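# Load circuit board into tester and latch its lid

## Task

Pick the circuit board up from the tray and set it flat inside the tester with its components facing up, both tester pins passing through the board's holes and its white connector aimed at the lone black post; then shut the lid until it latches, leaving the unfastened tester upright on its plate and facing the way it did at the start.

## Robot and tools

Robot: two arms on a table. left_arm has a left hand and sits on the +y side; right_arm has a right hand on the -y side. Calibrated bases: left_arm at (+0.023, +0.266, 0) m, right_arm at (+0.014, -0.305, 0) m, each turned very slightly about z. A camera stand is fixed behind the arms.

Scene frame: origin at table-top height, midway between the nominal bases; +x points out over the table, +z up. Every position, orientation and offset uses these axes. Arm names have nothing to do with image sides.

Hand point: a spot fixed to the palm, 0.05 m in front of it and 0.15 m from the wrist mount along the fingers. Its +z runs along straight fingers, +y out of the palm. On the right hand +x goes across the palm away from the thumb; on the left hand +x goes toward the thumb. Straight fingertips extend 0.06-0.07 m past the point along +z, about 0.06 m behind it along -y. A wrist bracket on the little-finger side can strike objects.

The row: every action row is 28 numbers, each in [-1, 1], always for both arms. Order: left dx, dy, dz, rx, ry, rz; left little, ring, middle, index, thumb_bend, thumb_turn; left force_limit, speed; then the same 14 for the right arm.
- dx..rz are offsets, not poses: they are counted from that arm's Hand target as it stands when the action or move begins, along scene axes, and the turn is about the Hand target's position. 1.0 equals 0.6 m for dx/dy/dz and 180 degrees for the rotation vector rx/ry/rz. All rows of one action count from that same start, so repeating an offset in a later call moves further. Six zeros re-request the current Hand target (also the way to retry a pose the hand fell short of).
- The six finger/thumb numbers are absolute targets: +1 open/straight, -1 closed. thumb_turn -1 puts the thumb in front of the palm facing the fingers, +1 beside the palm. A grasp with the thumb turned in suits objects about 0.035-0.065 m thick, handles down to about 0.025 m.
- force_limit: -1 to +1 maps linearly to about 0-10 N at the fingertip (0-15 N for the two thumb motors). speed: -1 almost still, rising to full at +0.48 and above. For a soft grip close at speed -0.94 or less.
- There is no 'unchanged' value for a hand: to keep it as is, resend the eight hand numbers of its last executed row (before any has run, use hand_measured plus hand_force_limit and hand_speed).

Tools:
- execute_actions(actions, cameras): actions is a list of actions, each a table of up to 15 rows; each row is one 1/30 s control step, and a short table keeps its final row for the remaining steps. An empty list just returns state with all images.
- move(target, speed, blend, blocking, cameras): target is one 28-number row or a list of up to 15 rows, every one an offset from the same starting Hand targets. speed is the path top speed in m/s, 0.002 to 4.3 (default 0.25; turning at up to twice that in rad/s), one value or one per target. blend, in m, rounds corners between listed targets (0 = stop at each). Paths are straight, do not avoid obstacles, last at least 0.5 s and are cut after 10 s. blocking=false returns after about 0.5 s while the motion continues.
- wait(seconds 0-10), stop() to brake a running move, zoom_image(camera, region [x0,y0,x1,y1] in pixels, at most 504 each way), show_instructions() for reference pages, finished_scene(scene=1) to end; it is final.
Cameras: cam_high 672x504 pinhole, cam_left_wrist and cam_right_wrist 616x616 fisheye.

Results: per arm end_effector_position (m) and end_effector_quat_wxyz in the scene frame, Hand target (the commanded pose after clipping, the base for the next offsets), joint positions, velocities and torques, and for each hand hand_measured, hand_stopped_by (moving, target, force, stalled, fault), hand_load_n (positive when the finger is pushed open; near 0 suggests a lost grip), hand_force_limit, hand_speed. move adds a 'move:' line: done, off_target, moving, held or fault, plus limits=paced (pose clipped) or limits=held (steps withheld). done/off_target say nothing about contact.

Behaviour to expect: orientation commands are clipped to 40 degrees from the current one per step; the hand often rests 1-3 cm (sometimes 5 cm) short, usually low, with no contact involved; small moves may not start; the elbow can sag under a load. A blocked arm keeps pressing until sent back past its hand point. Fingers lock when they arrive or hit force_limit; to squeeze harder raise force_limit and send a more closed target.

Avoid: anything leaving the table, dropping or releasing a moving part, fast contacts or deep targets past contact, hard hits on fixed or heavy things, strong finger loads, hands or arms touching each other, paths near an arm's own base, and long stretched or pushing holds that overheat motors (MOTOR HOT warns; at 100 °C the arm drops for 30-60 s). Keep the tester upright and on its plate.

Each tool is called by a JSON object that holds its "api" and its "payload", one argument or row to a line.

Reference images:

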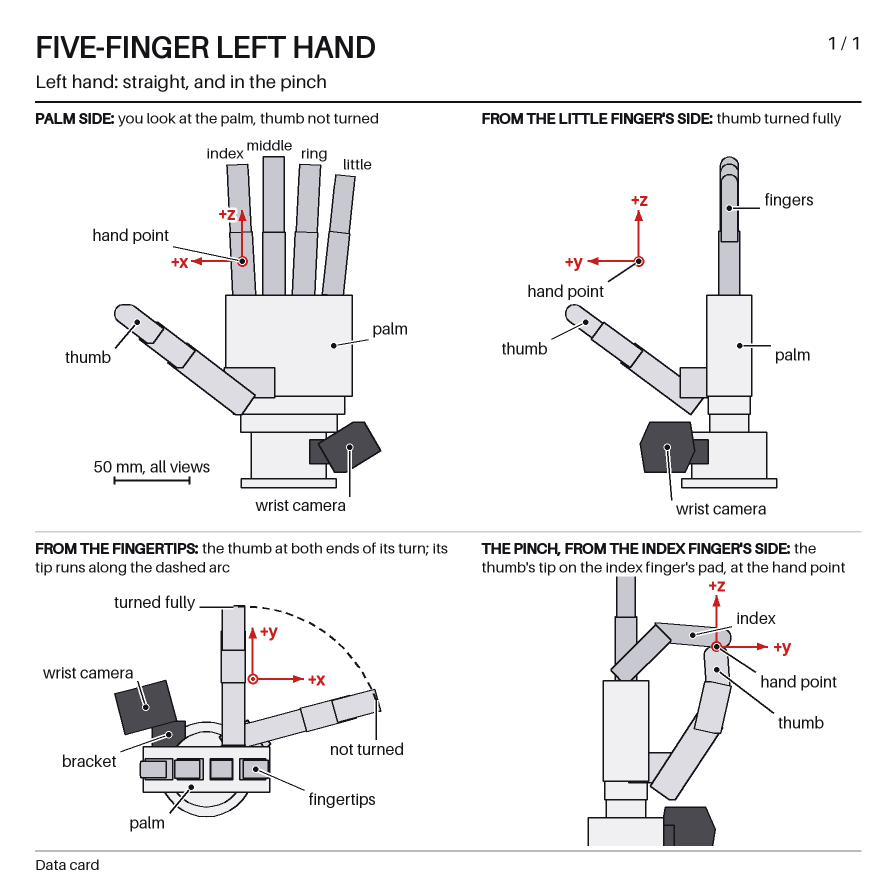

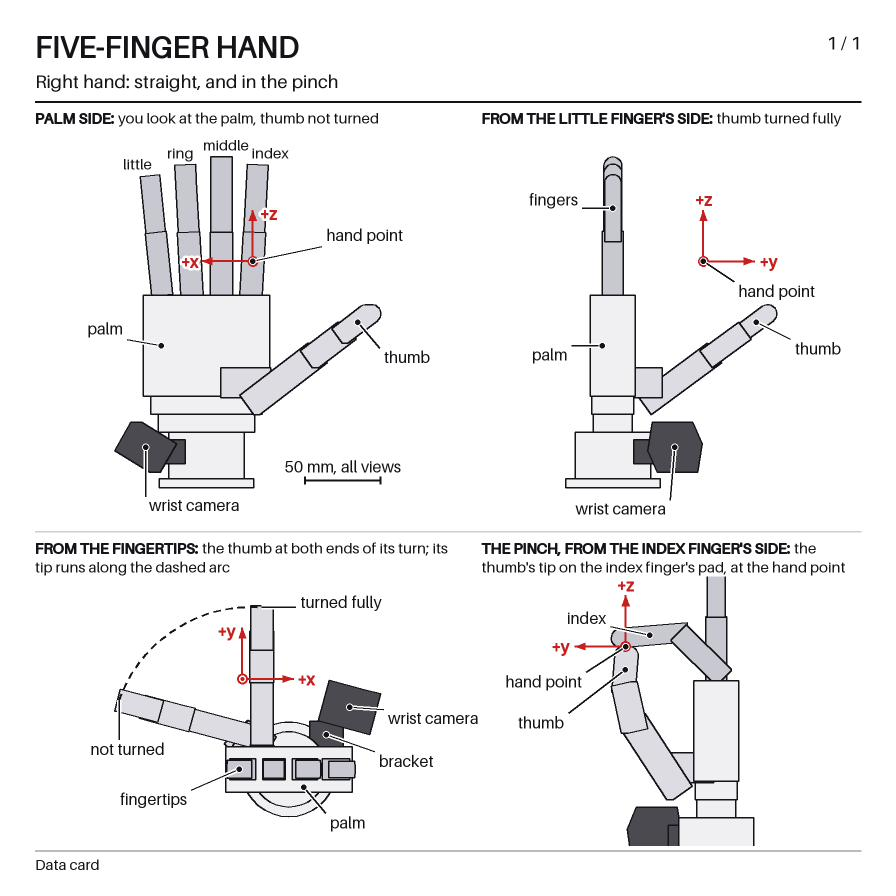

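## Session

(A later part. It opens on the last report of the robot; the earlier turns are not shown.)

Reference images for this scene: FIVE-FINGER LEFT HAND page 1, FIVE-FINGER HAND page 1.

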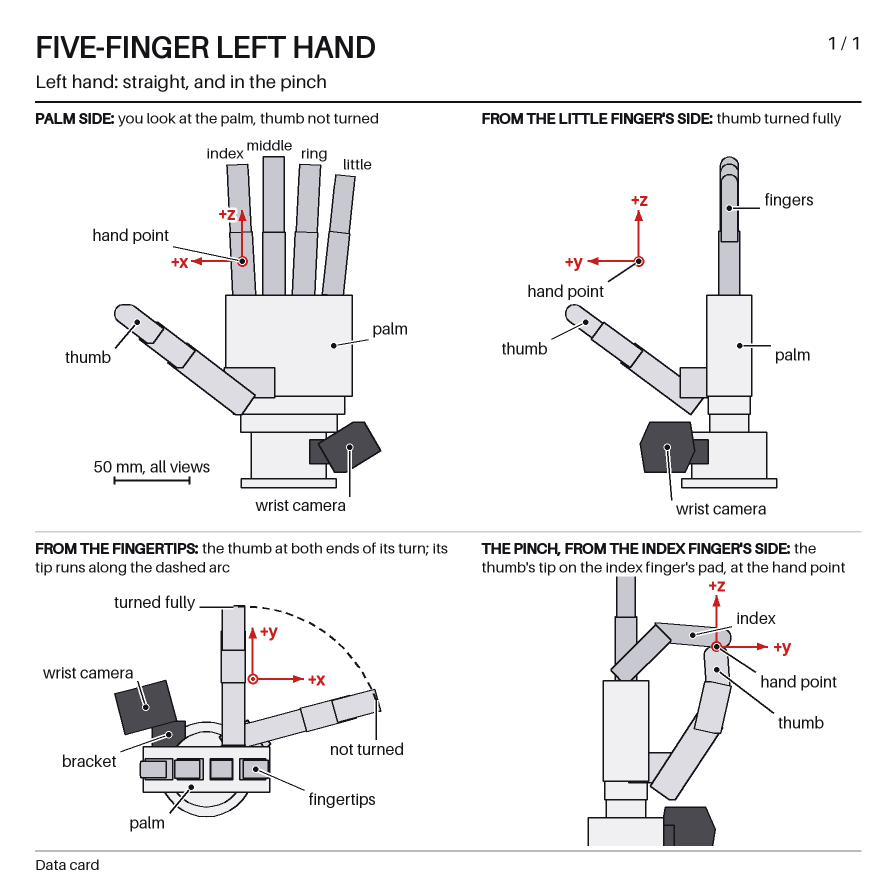

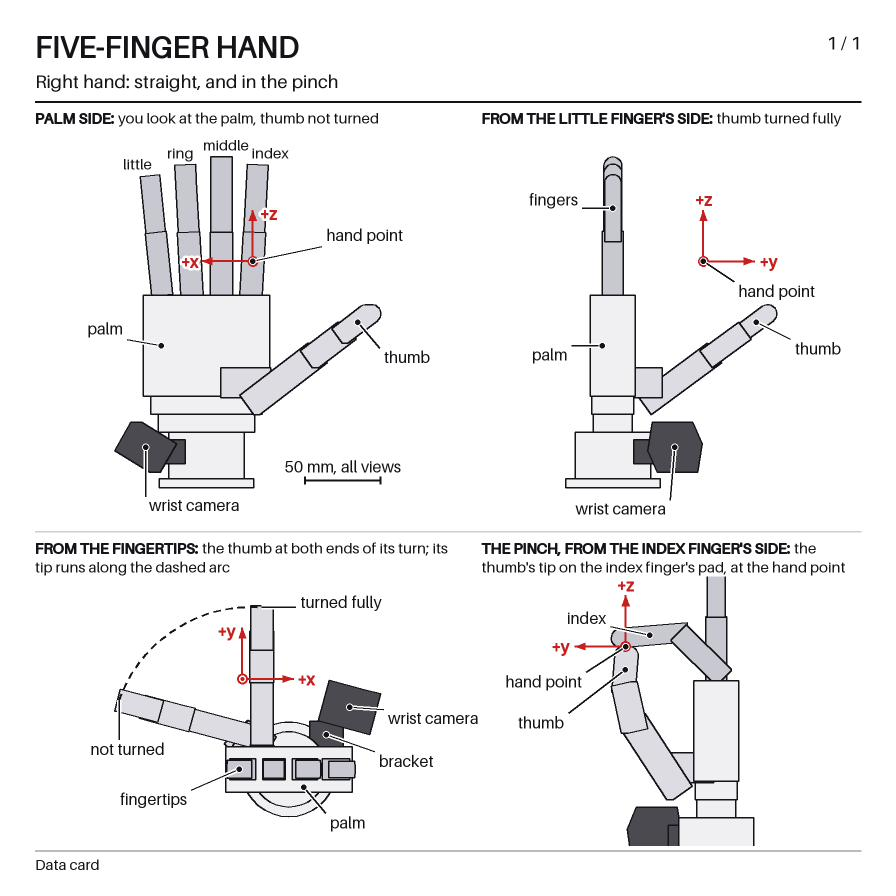

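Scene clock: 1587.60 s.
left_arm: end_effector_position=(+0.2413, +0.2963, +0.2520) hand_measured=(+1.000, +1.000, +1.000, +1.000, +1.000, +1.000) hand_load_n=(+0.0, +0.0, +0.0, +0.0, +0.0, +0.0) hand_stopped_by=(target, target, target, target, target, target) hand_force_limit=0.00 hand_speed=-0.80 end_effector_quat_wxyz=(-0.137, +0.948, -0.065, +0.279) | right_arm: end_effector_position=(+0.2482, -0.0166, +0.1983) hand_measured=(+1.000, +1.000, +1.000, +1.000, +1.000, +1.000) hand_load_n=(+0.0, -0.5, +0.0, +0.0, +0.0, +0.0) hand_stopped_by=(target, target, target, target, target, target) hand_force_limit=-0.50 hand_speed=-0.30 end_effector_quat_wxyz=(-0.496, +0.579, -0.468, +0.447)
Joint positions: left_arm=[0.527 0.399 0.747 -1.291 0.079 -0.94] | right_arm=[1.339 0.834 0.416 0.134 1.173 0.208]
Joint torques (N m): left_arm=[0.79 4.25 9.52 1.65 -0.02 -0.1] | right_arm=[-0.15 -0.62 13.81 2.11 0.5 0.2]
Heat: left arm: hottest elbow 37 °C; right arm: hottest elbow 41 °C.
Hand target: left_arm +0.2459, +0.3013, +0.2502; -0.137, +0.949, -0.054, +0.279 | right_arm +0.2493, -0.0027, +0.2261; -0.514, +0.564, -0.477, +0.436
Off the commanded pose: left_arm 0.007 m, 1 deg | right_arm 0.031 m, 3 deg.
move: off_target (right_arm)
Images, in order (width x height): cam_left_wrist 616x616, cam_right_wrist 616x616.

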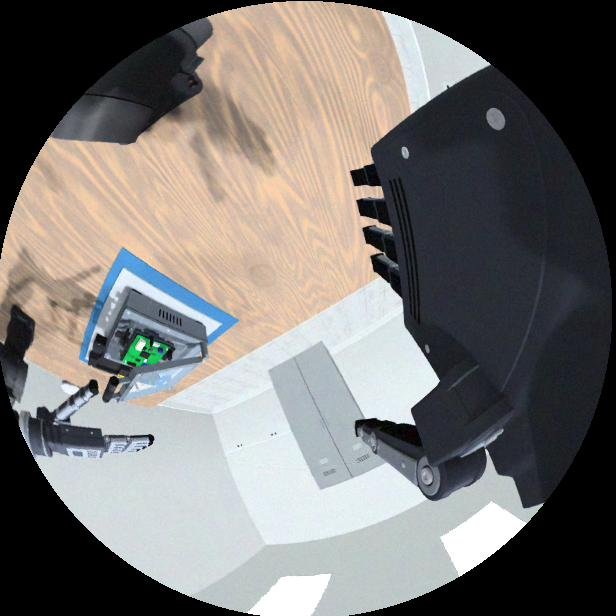

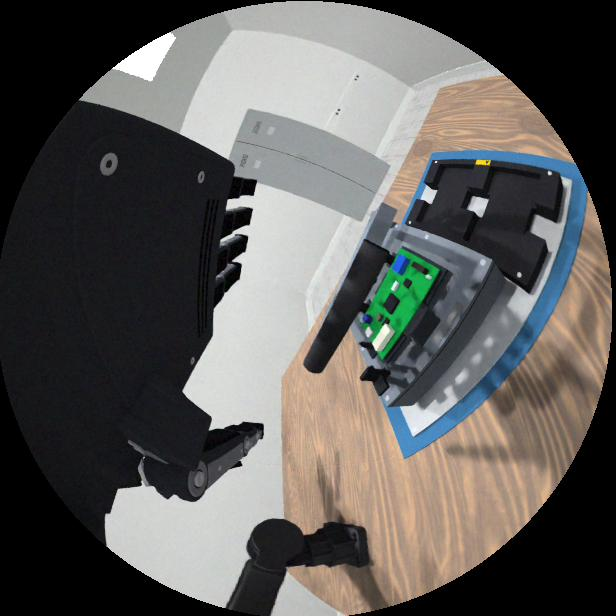

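{"api": "move", "payload": {
  "target": [0,0,0,0,0,0,1,1,1,1,1,1,0,-0.8, 0.073,-0.0255,-0.102,0,0,0,1,1,1,1,1,1,-0.5,-0.3],
  "speed": 0.1,
  "cameras": ["all"]
}}

{"api": "zoom_image", "payload": {
  "camera": "cam_left_wrist",
  "region": [20, 280, 240, 500]
}}

{"api": "zoom_image", "payload": {
  "camera": "cam_high",
  "region": [190, 170, 350, 330]
}}

Scene clock: 1595.57 s.
left_arm: end_effector_position=(+0.2413, +0.2963, +0.2520) hand_measured=(+1.000, +1.000, +1.000, +1.000, +1.000, +1.000) hand_load_n=(+0.0, +0.0, +0.0, +0.0, +0.0, +0.0) hand_stopped_by=(target, target, target, target, target, target) hand_force_limit=0.00 hand_speed=-0.80 end_effector_quat_wxyz=(-0.137, +0.948, -0.065, +0.279) | right_arm: end_effector_position=(+0.2916, -0.0144, +0.1714) hand_measured=(+1.000, +1.000, +1.000, +1.000, +1.000, +1.000) hand_load_n=(+0.0, +0.0, +0.0, +0.0, +0.0, +0.0) hand_stopped_by=(target, target, target, target, target, target) hand_force_limit=-0.50 hand_speed=-0.30 end_effector_quat_wxyz=(+0.520, -0.560, +0.479, -0.432)
Joint positions: left_arm=[0.527 0.399 0.747 -1.291 0.079 -0.94] | right_arm=[1.164 0.965 0.349 0.456 0.994 0.149]
Joint torques (N m): left_arm=[0.79 4.25 9.54 1.58 -0.02 -0.1] | right_arm=[-1.44 -0.85 7.83 3.23 0.05 -0.01]
Heat: left arm: hottest elbow 37 °C; right arm: hottest elbow 41 °C.
Hand target: left_arm +0.2459, +0.3013, +0.2502; -0.137, +0.949, -0.054, +0.279 | right_arm +0.2931, -0.0180, +0.1648; +0.514, -0.564, +0.477, -0.436
Off the commanded pose: left_arm 0.007 m, 1 deg | right_arm 0.008 m, 1 deg.
move: done

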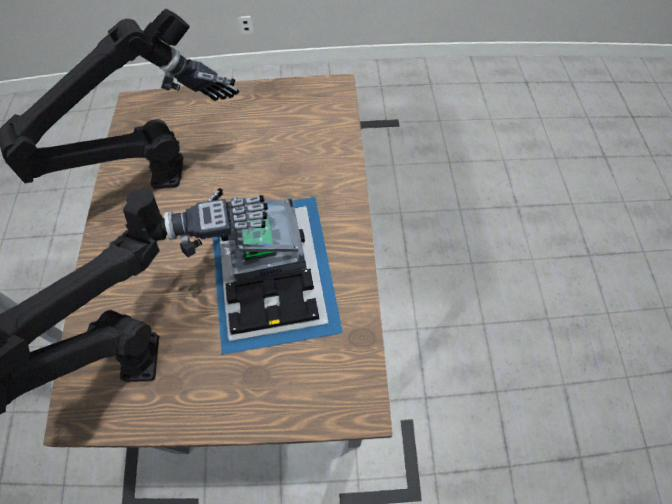

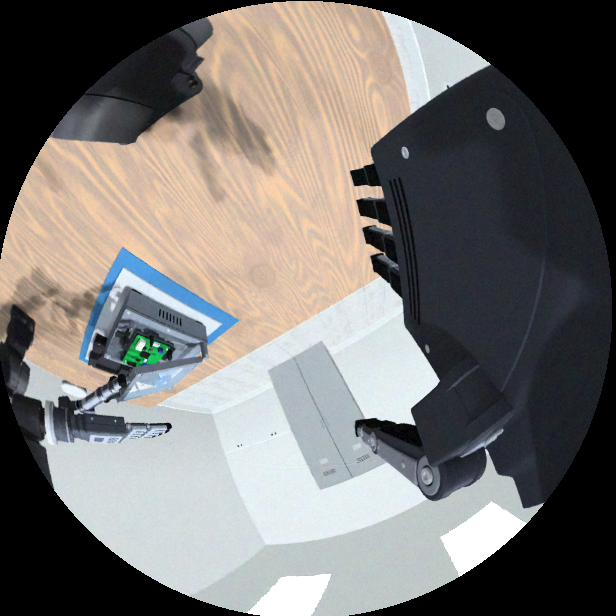

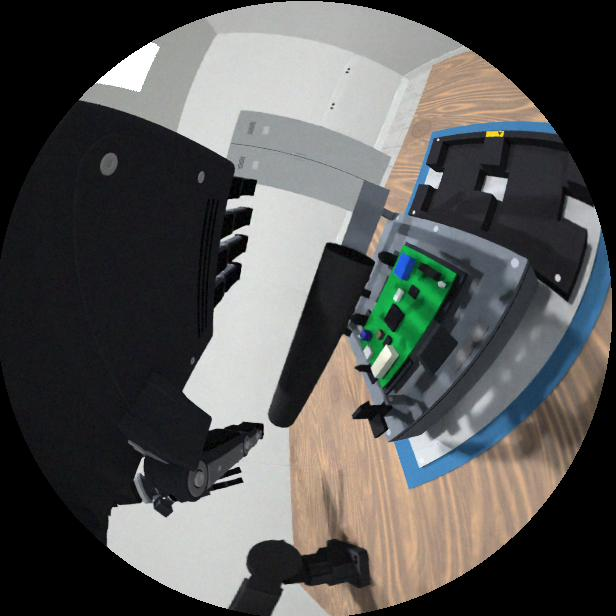

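Scaled by 2.291 from the camera's 616x616 image, which has a finer 880x880 frame.

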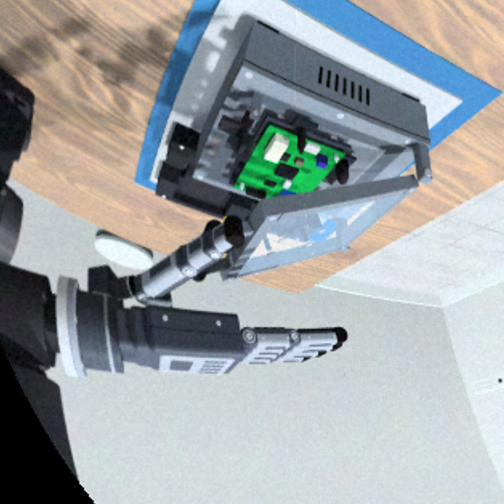

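Scaled by 3.150 from the camera's 672x504 image, which has a finer 960x720 frame.

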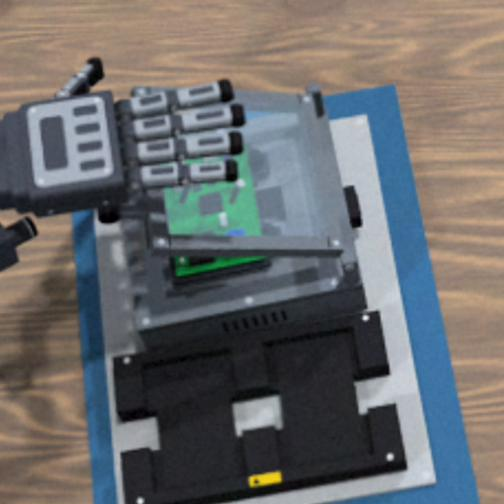

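{"api": "move", "payload": {
  "target": [
    [0,0,0,0,0,0,1,1,1,1,1,1,0,-0.8, -0.005,0.027,-0.02,0,0,0,1,1,1,1,1,1,-0.5,-0.3],
    [0,0,0,0,0,0,1,1,1,1,1,1,0,-0.8, -0.016,0.025,-0.10,0,0,0,1,1,1,1,1,1,-0.5,-0.3]
  ],
  "speed": [0.08,0.04],
  "cameras": ["all"]
}}

{"api": "zoom_image", "payload": {
  "camera": "cam_left_wrist",
  "region": [20, 280, 240, 500]
}}

{"api": "zoom_image", "payload": {
  "camera": "cam_high",
  "region": [190, 170, 350, 330]
}}

Scene clock: 1620.53 s.
left_arm: end_effector_position=(+0.2413, +0.2963, +0.2520) hand_measured=(+1.000, +1.000, +1.000, +1.000, +1.000, +1.000) hand_load_n=(+0.0, +0.0, +0.0, +0.0, +0.0, +0.0) hand_stopped_by=(target, target, target, target, target, target) hand_force_limit=0.00 hand_speed=-0.80 end_effector_quat_wxyz=(-0.137, +0.948, -0.065, +0.279) | right_arm: end_effector_position=(+0.2870, -0.0021, +0.1106) hand_measured=(+1.000, +1.000, +1.000, +1.000, +1.000, +1.000) hand_load_n=(+0.0, +0.0, +0.0, +0.0, +0.0, +0.0) hand_stopped_by=(target, target, target, target, target, target) hand_force_limit=-0.50 hand_speed=-0.30 end_effector_quat_wxyz=(-0.515, +0.561, -0.478, +0.437)
Joint positions: left_arm=[0.527 0.399 0.747 -1.291 0.079 -0.94] | right_arm=[1.205 1.24 0.291 0.775 1.043 0.153]
Joint torques (N m): left_arm=[0.85 4.31 9.52 1.61 -0.02 -0.1] | right_arm=[0.09 -2.61 5.59 3.19 0.42 0.11]
Heat: left arm: hottest elbow 38 °C; right arm: hottest elbow 37 °C.
Hand target: left_arm +0.2459, +0.3013, +0.2502; -0.137, +0.949, -0.054, +0.279 | right_arm +0.2836, -0.0030, +0.1049; -0.514, +0.563, -0.477, +0.436
Off the commanded pose: left_arm 0.007 m, 1 deg | right_arm 0.007 m, 0 deg.
move: done

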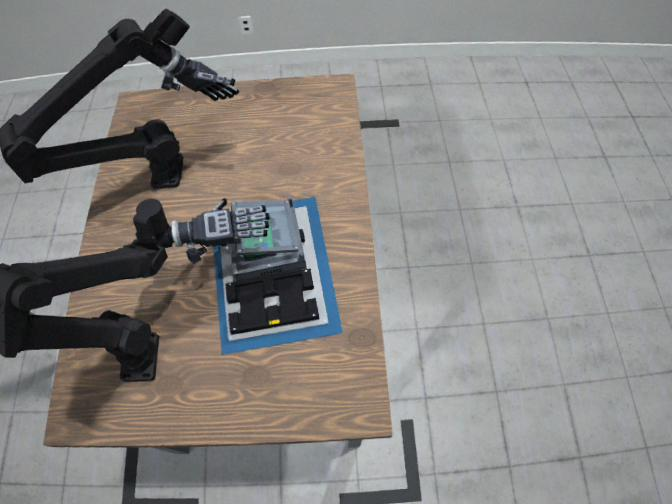

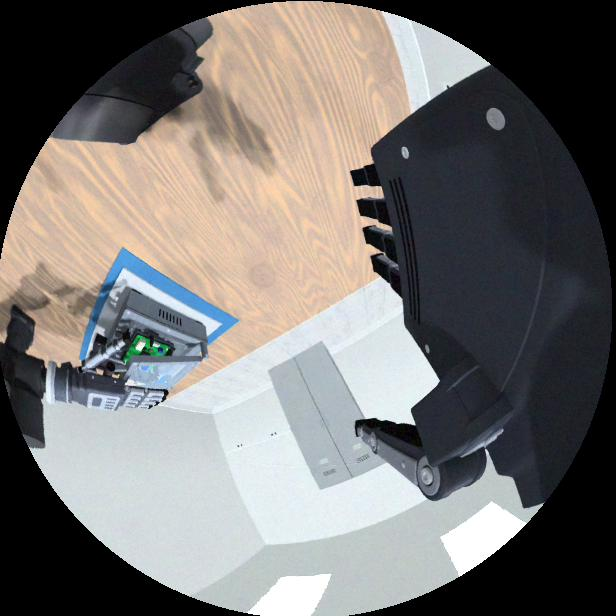

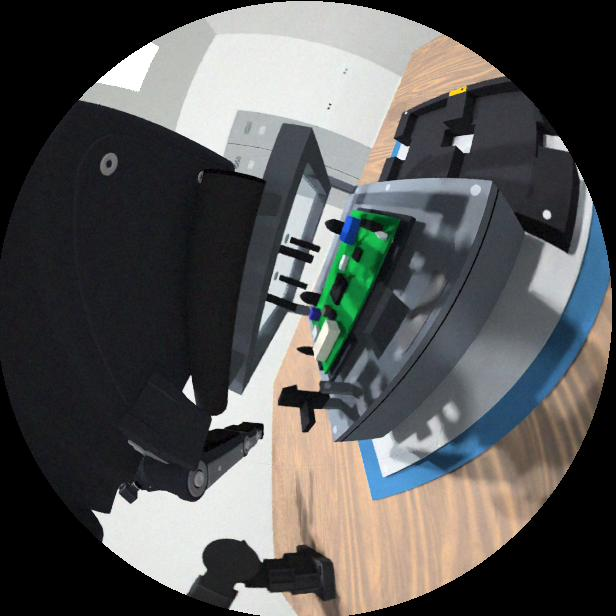

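Scaled by 2.291 from the camera's 616x616 image, which has a finer 880x880 frame.

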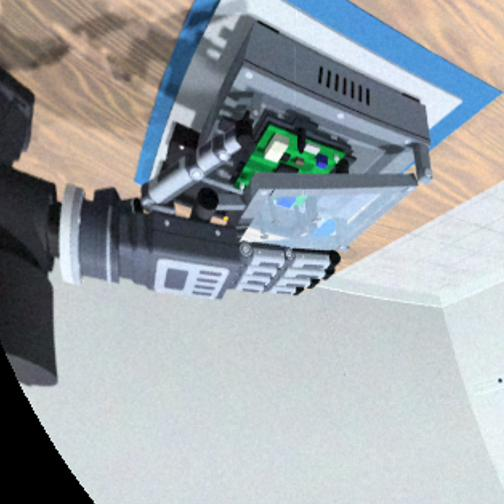

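Scaled by 3.150 from the camera's 672x504 image, which has a finer 960x720 frame.

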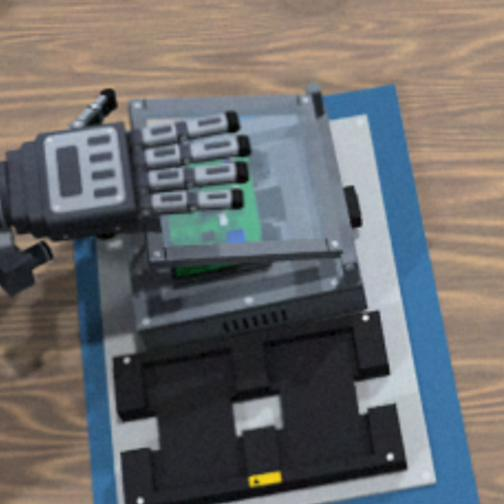

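{"api": "move", "payload": {
  "target": [0,0,0,0,0,0,1,1,1,1,1,1,0,-0.8, -0.008,0.0,-0.05,0,0,0,1,1,1,1,1,1,-0.5,-0.3],
  "speed": 0.04,
  "cameras": ["all"]
}}

{"api": "zoom_image", "payload": {
  "camera": "cam_left_wrist",
  "region": [60, 280, 240, 460]
}}

{"api": "zoom_image", "payload": {
  "camera": "cam_right_wrist",
  "region": [180, 120, 520, 460]
}}

Scene clock: 1627.50 s.
left_arm: end_effector_position=(+0.2413, +0.2963, +0.2520) hand_measured=(+1.000, +1.000, +1.000, +1.000, +1.000, +1.000) hand_load_n=(+0.0, +0.0, +0.0, +0.0, +0.0, +0.0) hand_stopped_by=(target, target, target, target, target, target) hand_force_limit=0.00 hand_speed=-0.80 end_effector_quat_wxyz=(-0.137, +0.948, -0.065, +0.279) | right_arm: end_effector_position=(+0.2823, -0.0019, +0.0796) hand_measured=(+1.000, +1.000, +1.000, +1.000, +1.000, +1.000) hand_load_n=(+0.0, +0.0, +0.0, +0.0, +0.0, +0.0) hand_stopped_by=(target, target, target, target, target, target) hand_force_limit=-0.50 hand_speed=-0.30 end_effector_quat_wxyz=(-0.514, +0.561, -0.478, +0.437)
Joint positions: left_arm=[0.527 0.399 0.747 -1.291 0.079 -0.94] | right_arm=[1.222 1.391 0.263 0.947 1.06 0.16]
Joint torques (N m): left_arm=[0.73 4.25 9.52 1.63 -0.02 -0.1] | right_arm=[0.09 -3.08 4.41 3.22 0.41 0.11]
Heat: left arm: hottest elbow 38 °C; right arm: hottest elbow 36 °C.
Hand target: left_arm +0.2459, +0.3013, +0.2502; -0.137, +0.949, -0.054, +0.279 | right_arm +0.2788, -0.0030, +0.0750; -0.514, +0.563, -0.477, +0.436
Off the commanded pose: left_arm 0.007 m, 1 deg | right_arm 0.006 m, 0 deg.
move: done

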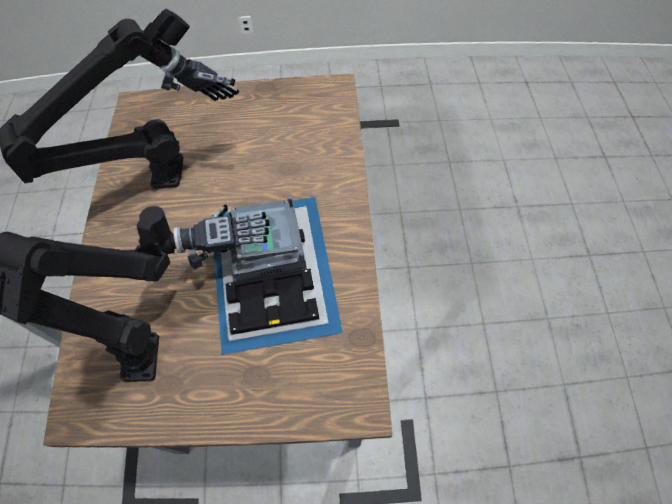

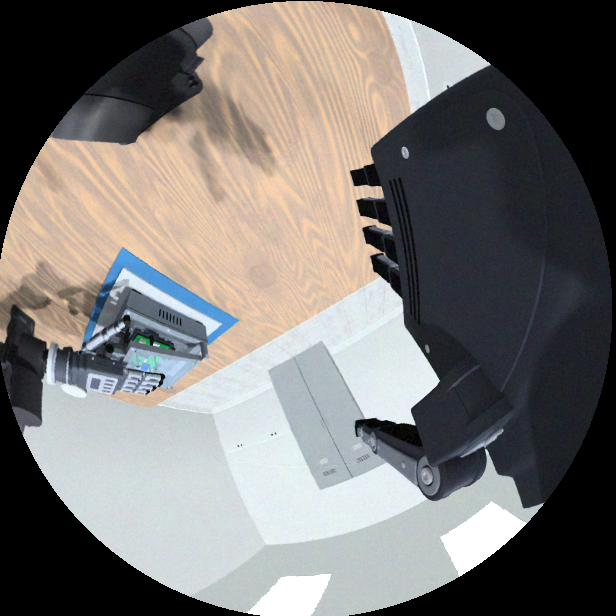

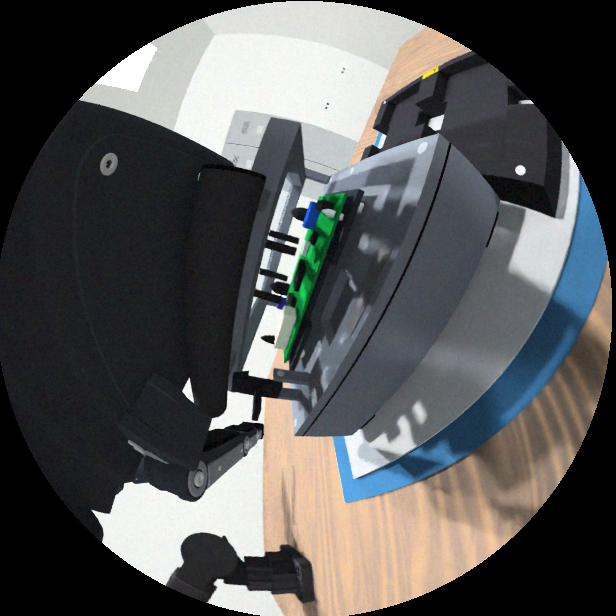

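Scaled by 2.800 from the camera's 616x616 image, which has a finer 880x880 frame.

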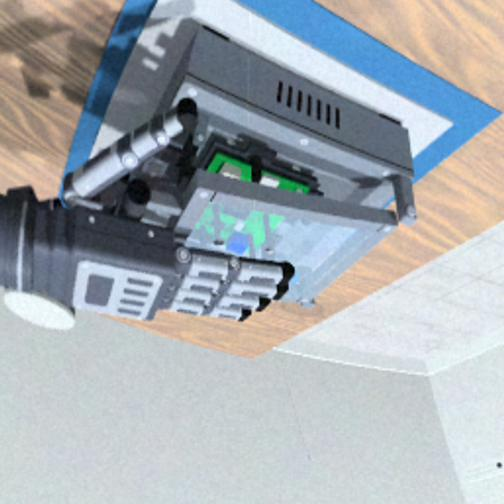

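Scaled by 1.482 from the camera's 616x616 image, which has a finer 880x880 frame.

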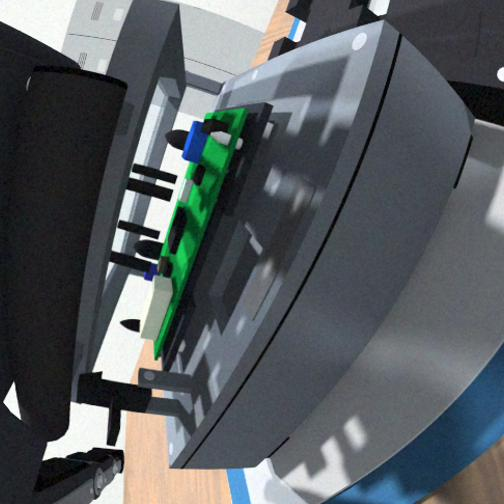

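{"api": "zoom_image", "payload": {
  "camera": "cam_right_wrist",
  "region": [200, 320, 360, 480]
}}

{"api": "zoom_image", "payload": {
  "camera": "cam_left_wrist",
  "region": [90, 290, 170, 370]
}}

Scaled by 3.150 from the camera's 616x616 image, which has a finer 880x880 frame.

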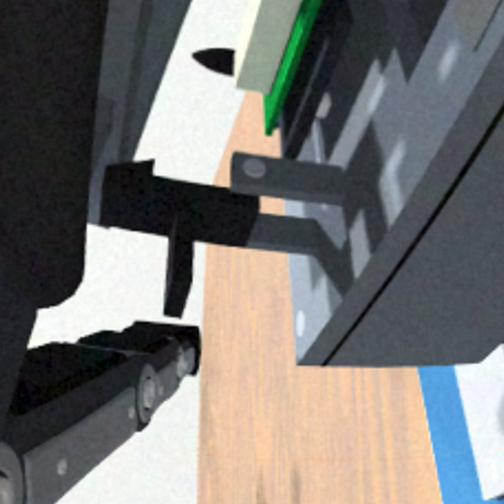

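Scaled by 6.300 from the camera's 616x616 image, which has a finer 880x880 frame.

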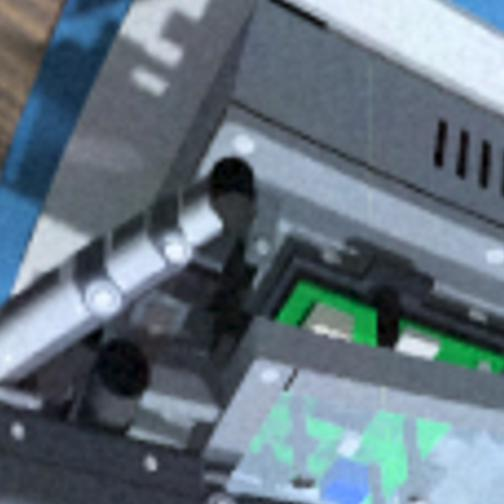

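{"api": "zoom_image", "payload": {
  "camera": "cam_high",
  "region": [200, 185, 300, 285]
}}

Scaled by 5.040 from the camera's 672x504 image, which has a finer 960x720 frame.

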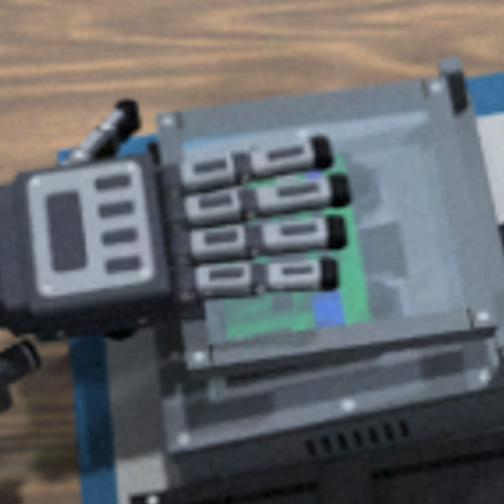

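{"api": "move", "payload": {
  "target": [
    [0,0,0,0,0,0,1,1,1,1,1,1,0,-0.8, 0.0,0.0,0.055,0,0,0,1,1,1,1,1,1,-0.5,-0.3],
    [0,0,0,0,0,0,1,1,1,1,1,1,0,-0.8, -0.026,-0.003,0.055,0,0,0,1,1,1,1,1,1,-0.5,-0.3]
  ],
  "speed": 0.06,
  "cameras": ["all"]
}}

{"api": "zoom_image", "payload": {
  "camera": "cam_right_wrist",
  "region": [180, 120, 520, 460]
}}

{"api": "zoom_image", "payload": {
  "camera": "cam_left_wrist",
  "region": [60, 280, 240, 460]
}}

Scene clock: 1652.07 s.
left_arm: end_effector_position=(+0.2413, +0.2963, +0.2520) hand_measured=(+1.000, +1.000, +1.000, +1.000, +1.000, +1.000) hand_load_n=(+0.0, +0.0, +0.0, +0.0, +0.0, +0.0) hand_stopped_by=(target, target, target, target, target, target) hand_force_limit=0.00 hand_speed=-0.80 end_effector_quat_wxyz=(-0.137, +0.948, -0.065, +0.279) | right_arm: end_effector_position=(+0.2651, -0.0078, +0.1052) hand_measured=(+1.000, +1.000, +1.000, +1.000, +1.000, +1.000) hand_load_n=(+0.0, -0.5, +0.0, -0.5, +0.0, +0.0) hand_stopped_by=(target, target, target, target, target, target) hand_force_limit=-0.50 hand_speed=-0.30 end_effector_quat_wxyz=(-0.511, +0.566, -0.475, +0.440)
Joint positions: left_arm=[0.527 0.399 0.747 -1.291 0.079 -0.94] | right_arm=[1.28 1.21 0.263 0.738 1.116 0.176]
Joint torques (N m): left_arm=[0.91 4.31 9.51 1.62 -0.02 -0.11] | right_arm=[-0.26 -2.96 6.71 2.15 0.42 0.18]
Heat: left arm: hottest elbow 38 °C; right arm: hottest elbow 34 °C.
Hand target: left_arm +0.2459, +0.3013, +0.2502; -0.137, +0.949, -0.054, +0.279 | right_arm +0.2632, -0.0047, +0.1080; -0.515, +0.563, -0.477, +0.436
Off the commanded pose: left_arm 0.007 m, 1 deg | right_arm 0.005 m, 1 deg.
move: done

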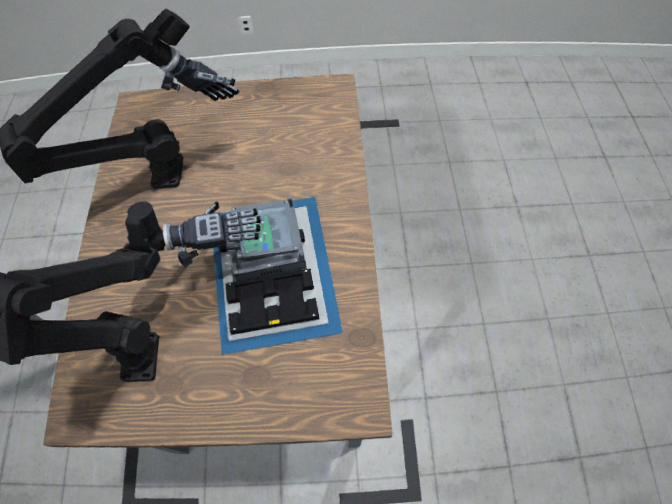

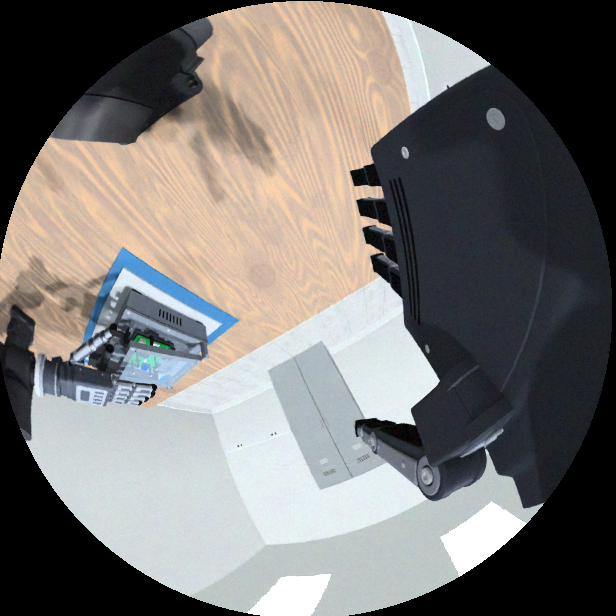

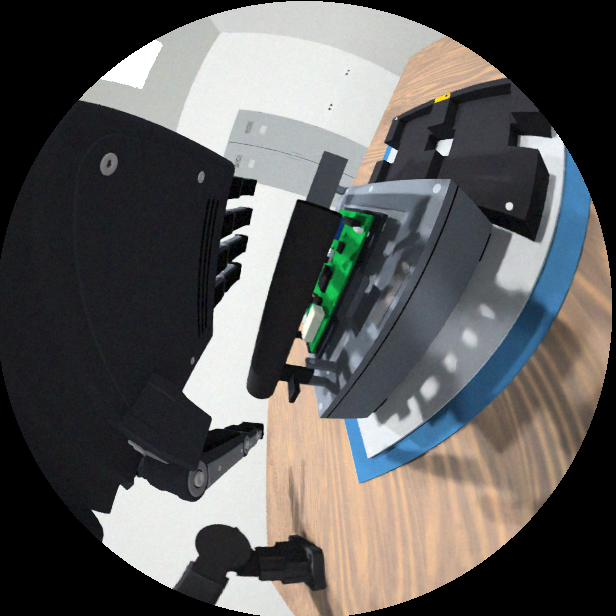

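Scaled by 1.482 from the camera's 616x616 image, which has a finer 880x880 frame.

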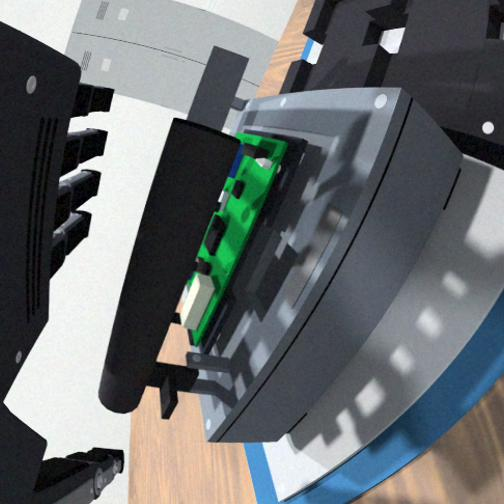

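Scaled by 2.800 from the camera's 616x616 image, which has a finer 880x880 frame.

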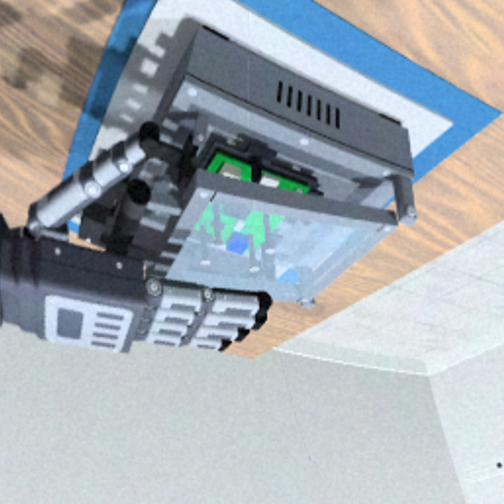

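{"api": "move", "payload": {
  "target": [
    [0,0,0,0,0,0,1,1,1,1,1,1,0,-0.8, 0.008,0.004,-0.03,0,0,0,1,1,1,1,1,1,-0.5,-0.3],
    [0,0,0,0,0,0,1,1,1,1,1,1,0,-0.8, 0.006,0.004,-0.072,0,0,0,1,1,1,1,1,1,-0.5,-0.3]
  ],
  "speed": [0.06,0.03],
  "cameras": ["all"]
}}

{"api": "zoom_image", "payload": {
  "camera": "cam_right_wrist",
  "region": [180, 120, 520, 460]
}}

{"api": "zoom_image", "payload": {
  "camera": "cam_left_wrist",
  "region": [60, 280, 240, 460]
}}

Scene clock: 1666.30 s.
left_arm: end_effector_position=(+0.2413, +0.2963, +0.2520) hand_measured=(+1.000, +1.000, +1.000, +1.000, +1.000, +1.000) hand_load_n=(+0.0, +0.5, +0.0, -0.5, +0.0, +0.0) hand_stopped_by=(target, target, target, target, target, target) hand_force_limit=0.00 hand_speed=-0.80 end_effector_quat_wxyz=(-0.137, +0.948, -0.065, +0.279) | right_arm: end_effector_position=(+0.2674, +0.0044, +0.0748) hand_measured=(+1.000, +1.000, +1.000, +1.000, +1.000, +1.000) hand_load_n=(+0.0, +0.0, +0.0, +0.0, +0.0, +0.0) hand_stopped_by=(target, target, target, target, target, target) hand_force_limit=-0.50 hand_speed=-0.30 end_effector_quat_wxyz=(+0.524, -0.557, +0.480, -0.431)
Joint positions: left_arm=[0.527 0.399 0.747 -1.291 0.079 -0.94] | right_arm=[1.281 1.427 0.253 0.995 1.108 0.183]
Joint torques (N m): left_arm=[0.79 4.25 9.5 1.62 -0.01 -0.09] | right_arm=[-0.91 -2.49 3.69 2.92 0.27 0.1]
Heat: left arm: hottest elbow 38 °C; right arm: hottest elbow 34 °C.
Hand target: left_arm +0.2459, +0.3013, +0.2502; -0.137, +0.949, -0.054, +0.279 | right_arm +0.2667, -0.0022, +0.0648; +0.515, -0.564, +0.477, -0.436
Off the commanded pose: left_arm 0.007 m, 1 deg | right_arm 0.012 m, 1 deg.
move: off_target (right_arm)

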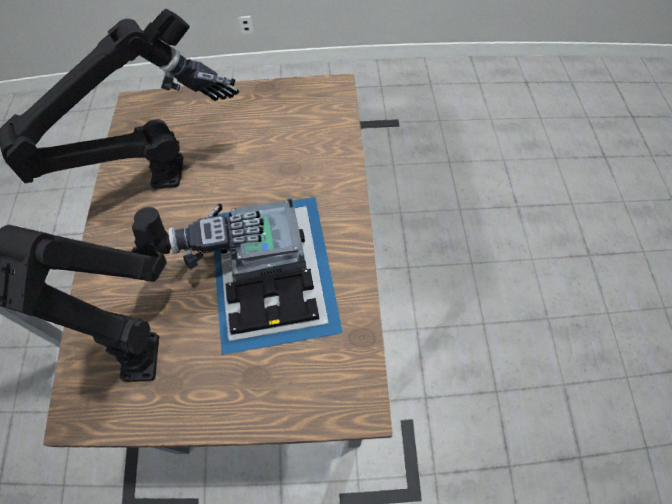

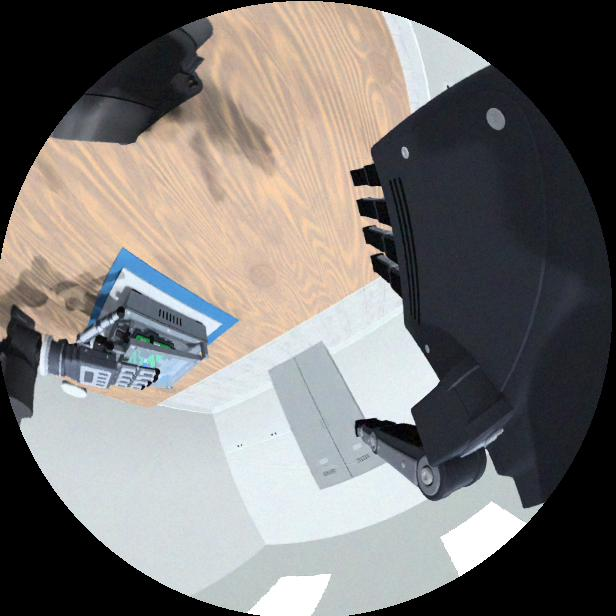

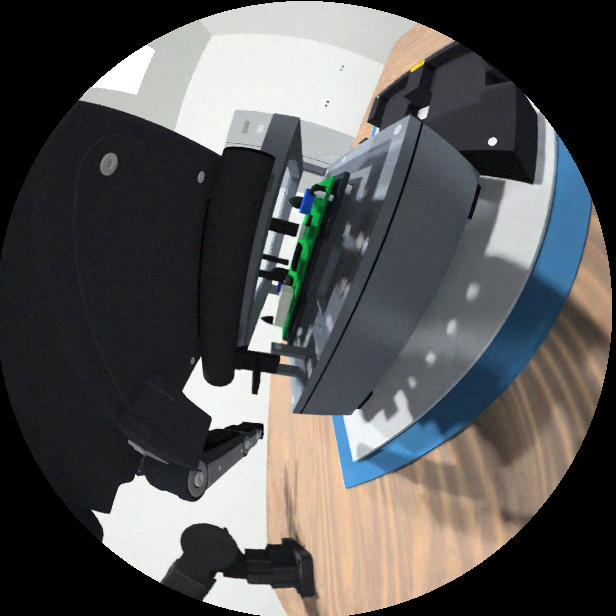

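Scaled by 1.482 from the camera's 616x616 image, which has a finer 880x880 frame.

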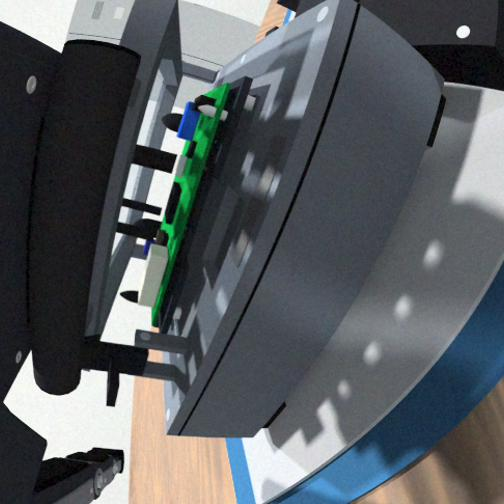

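Scaled by 2.800 from the camera's 616x616 image, which has a finer 880x880 frame.

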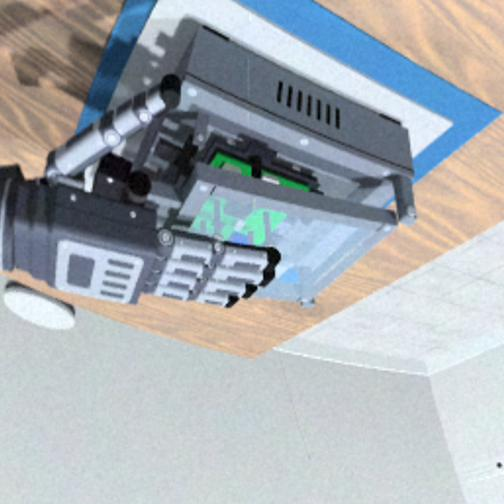

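{"api": "move", "payload": {
  "target": [0,0,0,0,0,0,1,1,1,1,1,1,0,-0.8, 0.0,-0.006,-0.03,0,0,0,1,1,1,1,1,1,-0.5,-0.3],
  "speed": 0.03,
  "cameras": ["cam_left_wrist","cam_right_wrist"]
}}

{"api": "zoom_image", "payload": {
  "camera": "cam_right_wrist",
  "region": [180, 120, 520, 460]
}}

{"api": "zoom_image", "payload": {
  "camera": "cam_left_wrist",
  "region": [60, 280, 240, 460]
}}

Scene clock: 1672.53 s.
left_arm: end_effector_position=(+0.2413, +0.2963, +0.2520) hand_measured=(+1.000, +1.000, +1.000, +1.000, +1.000, +1.000) hand_load_n=(+0.0, +0.0, +0.0, +0.0, +0.0, +0.0) hand_stopped_by=(target, target, target, target, target, target) hand_force_limit=0.00 hand_speed=-0.80 end_effector_quat_wxyz=(-0.137, +0.948, -0.065, +0.279) | right_arm: end_effector_position=(+0.2678, +0.0042, +0.0653) hand_measured=(+1.000, +1.000, +1.000, +1.000, +1.000, +1.000) hand_load_n=(+0.0, +0.0, -0.5, +0.0, +0.0, -0.5) hand_stopped_by=(target, target, target, target, target, target) hand_force_limit=-0.50 hand_speed=-0.30 end_effector_quat_wxyz=(+0.532, -0.549, +0.481, -0.430)
Joint positions: left_arm=[0.527 0.399 0.747 -1.291 0.079 -0.94] | right_arm=[1.281 1.512 0.242 1.122 1.11 0.172]
Joint torques (N m): left_arm=[0.91 4.25 9.54 1.59 -0.02 -0.1] | right_arm=[-1.14 -2.02 2.54 2.35 0.04 0.19]
Heat: left arm: hottest elbow 38 °C; right arm: hottest elbow 33 °C.
Hand target: left_arm +0.2459, +0.3013, +0.2502; -0.137, +0.949, -0.054, +0.279 | right_arm +0.2666, -0.0060, +0.0467; +0.514, -0.564, +0.477, -0.436
Off the commanded pose: left_arm 0.007 m, 1 deg | right_arm 0.021 m, 3 deg.
move: off_target (right_arm)
Images, in order (width x height): cam_left_wrist 616x616, cam_right_wrist 616x616.

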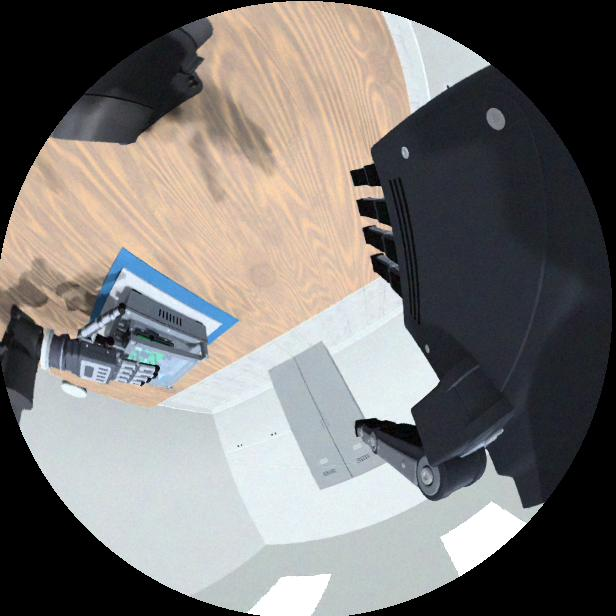

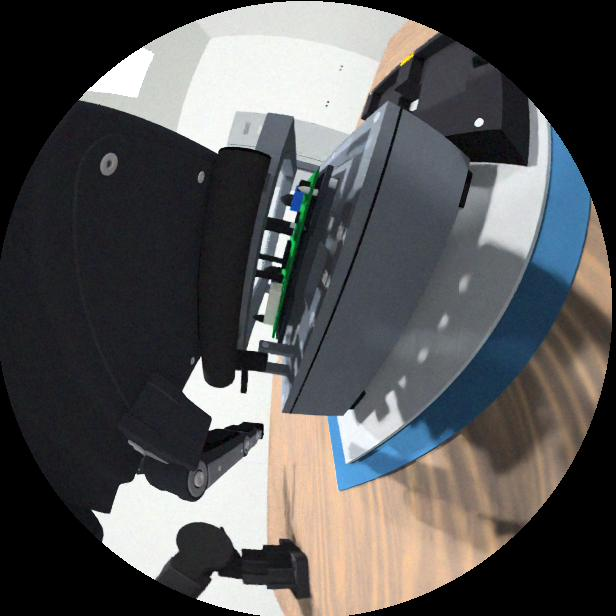

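Scaled by 1.482 from the camera's 616x616 image, which has a finer 880x880 frame.

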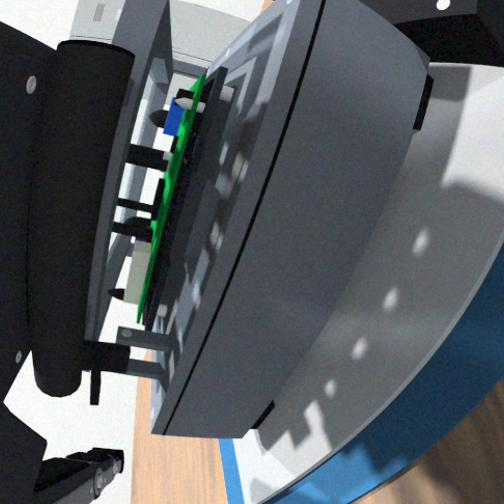

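Scaled by 2.800 from the camera's 616x616 image, which has a finer 880x880 frame.

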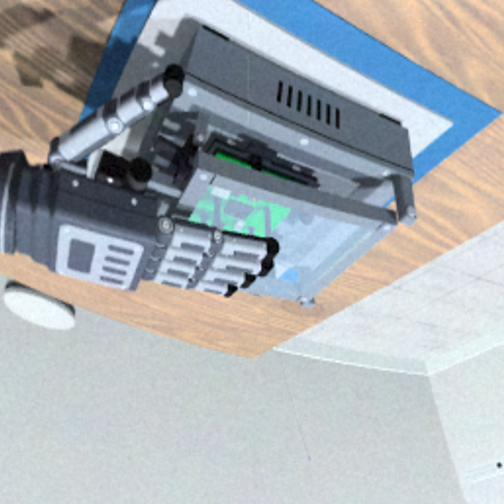

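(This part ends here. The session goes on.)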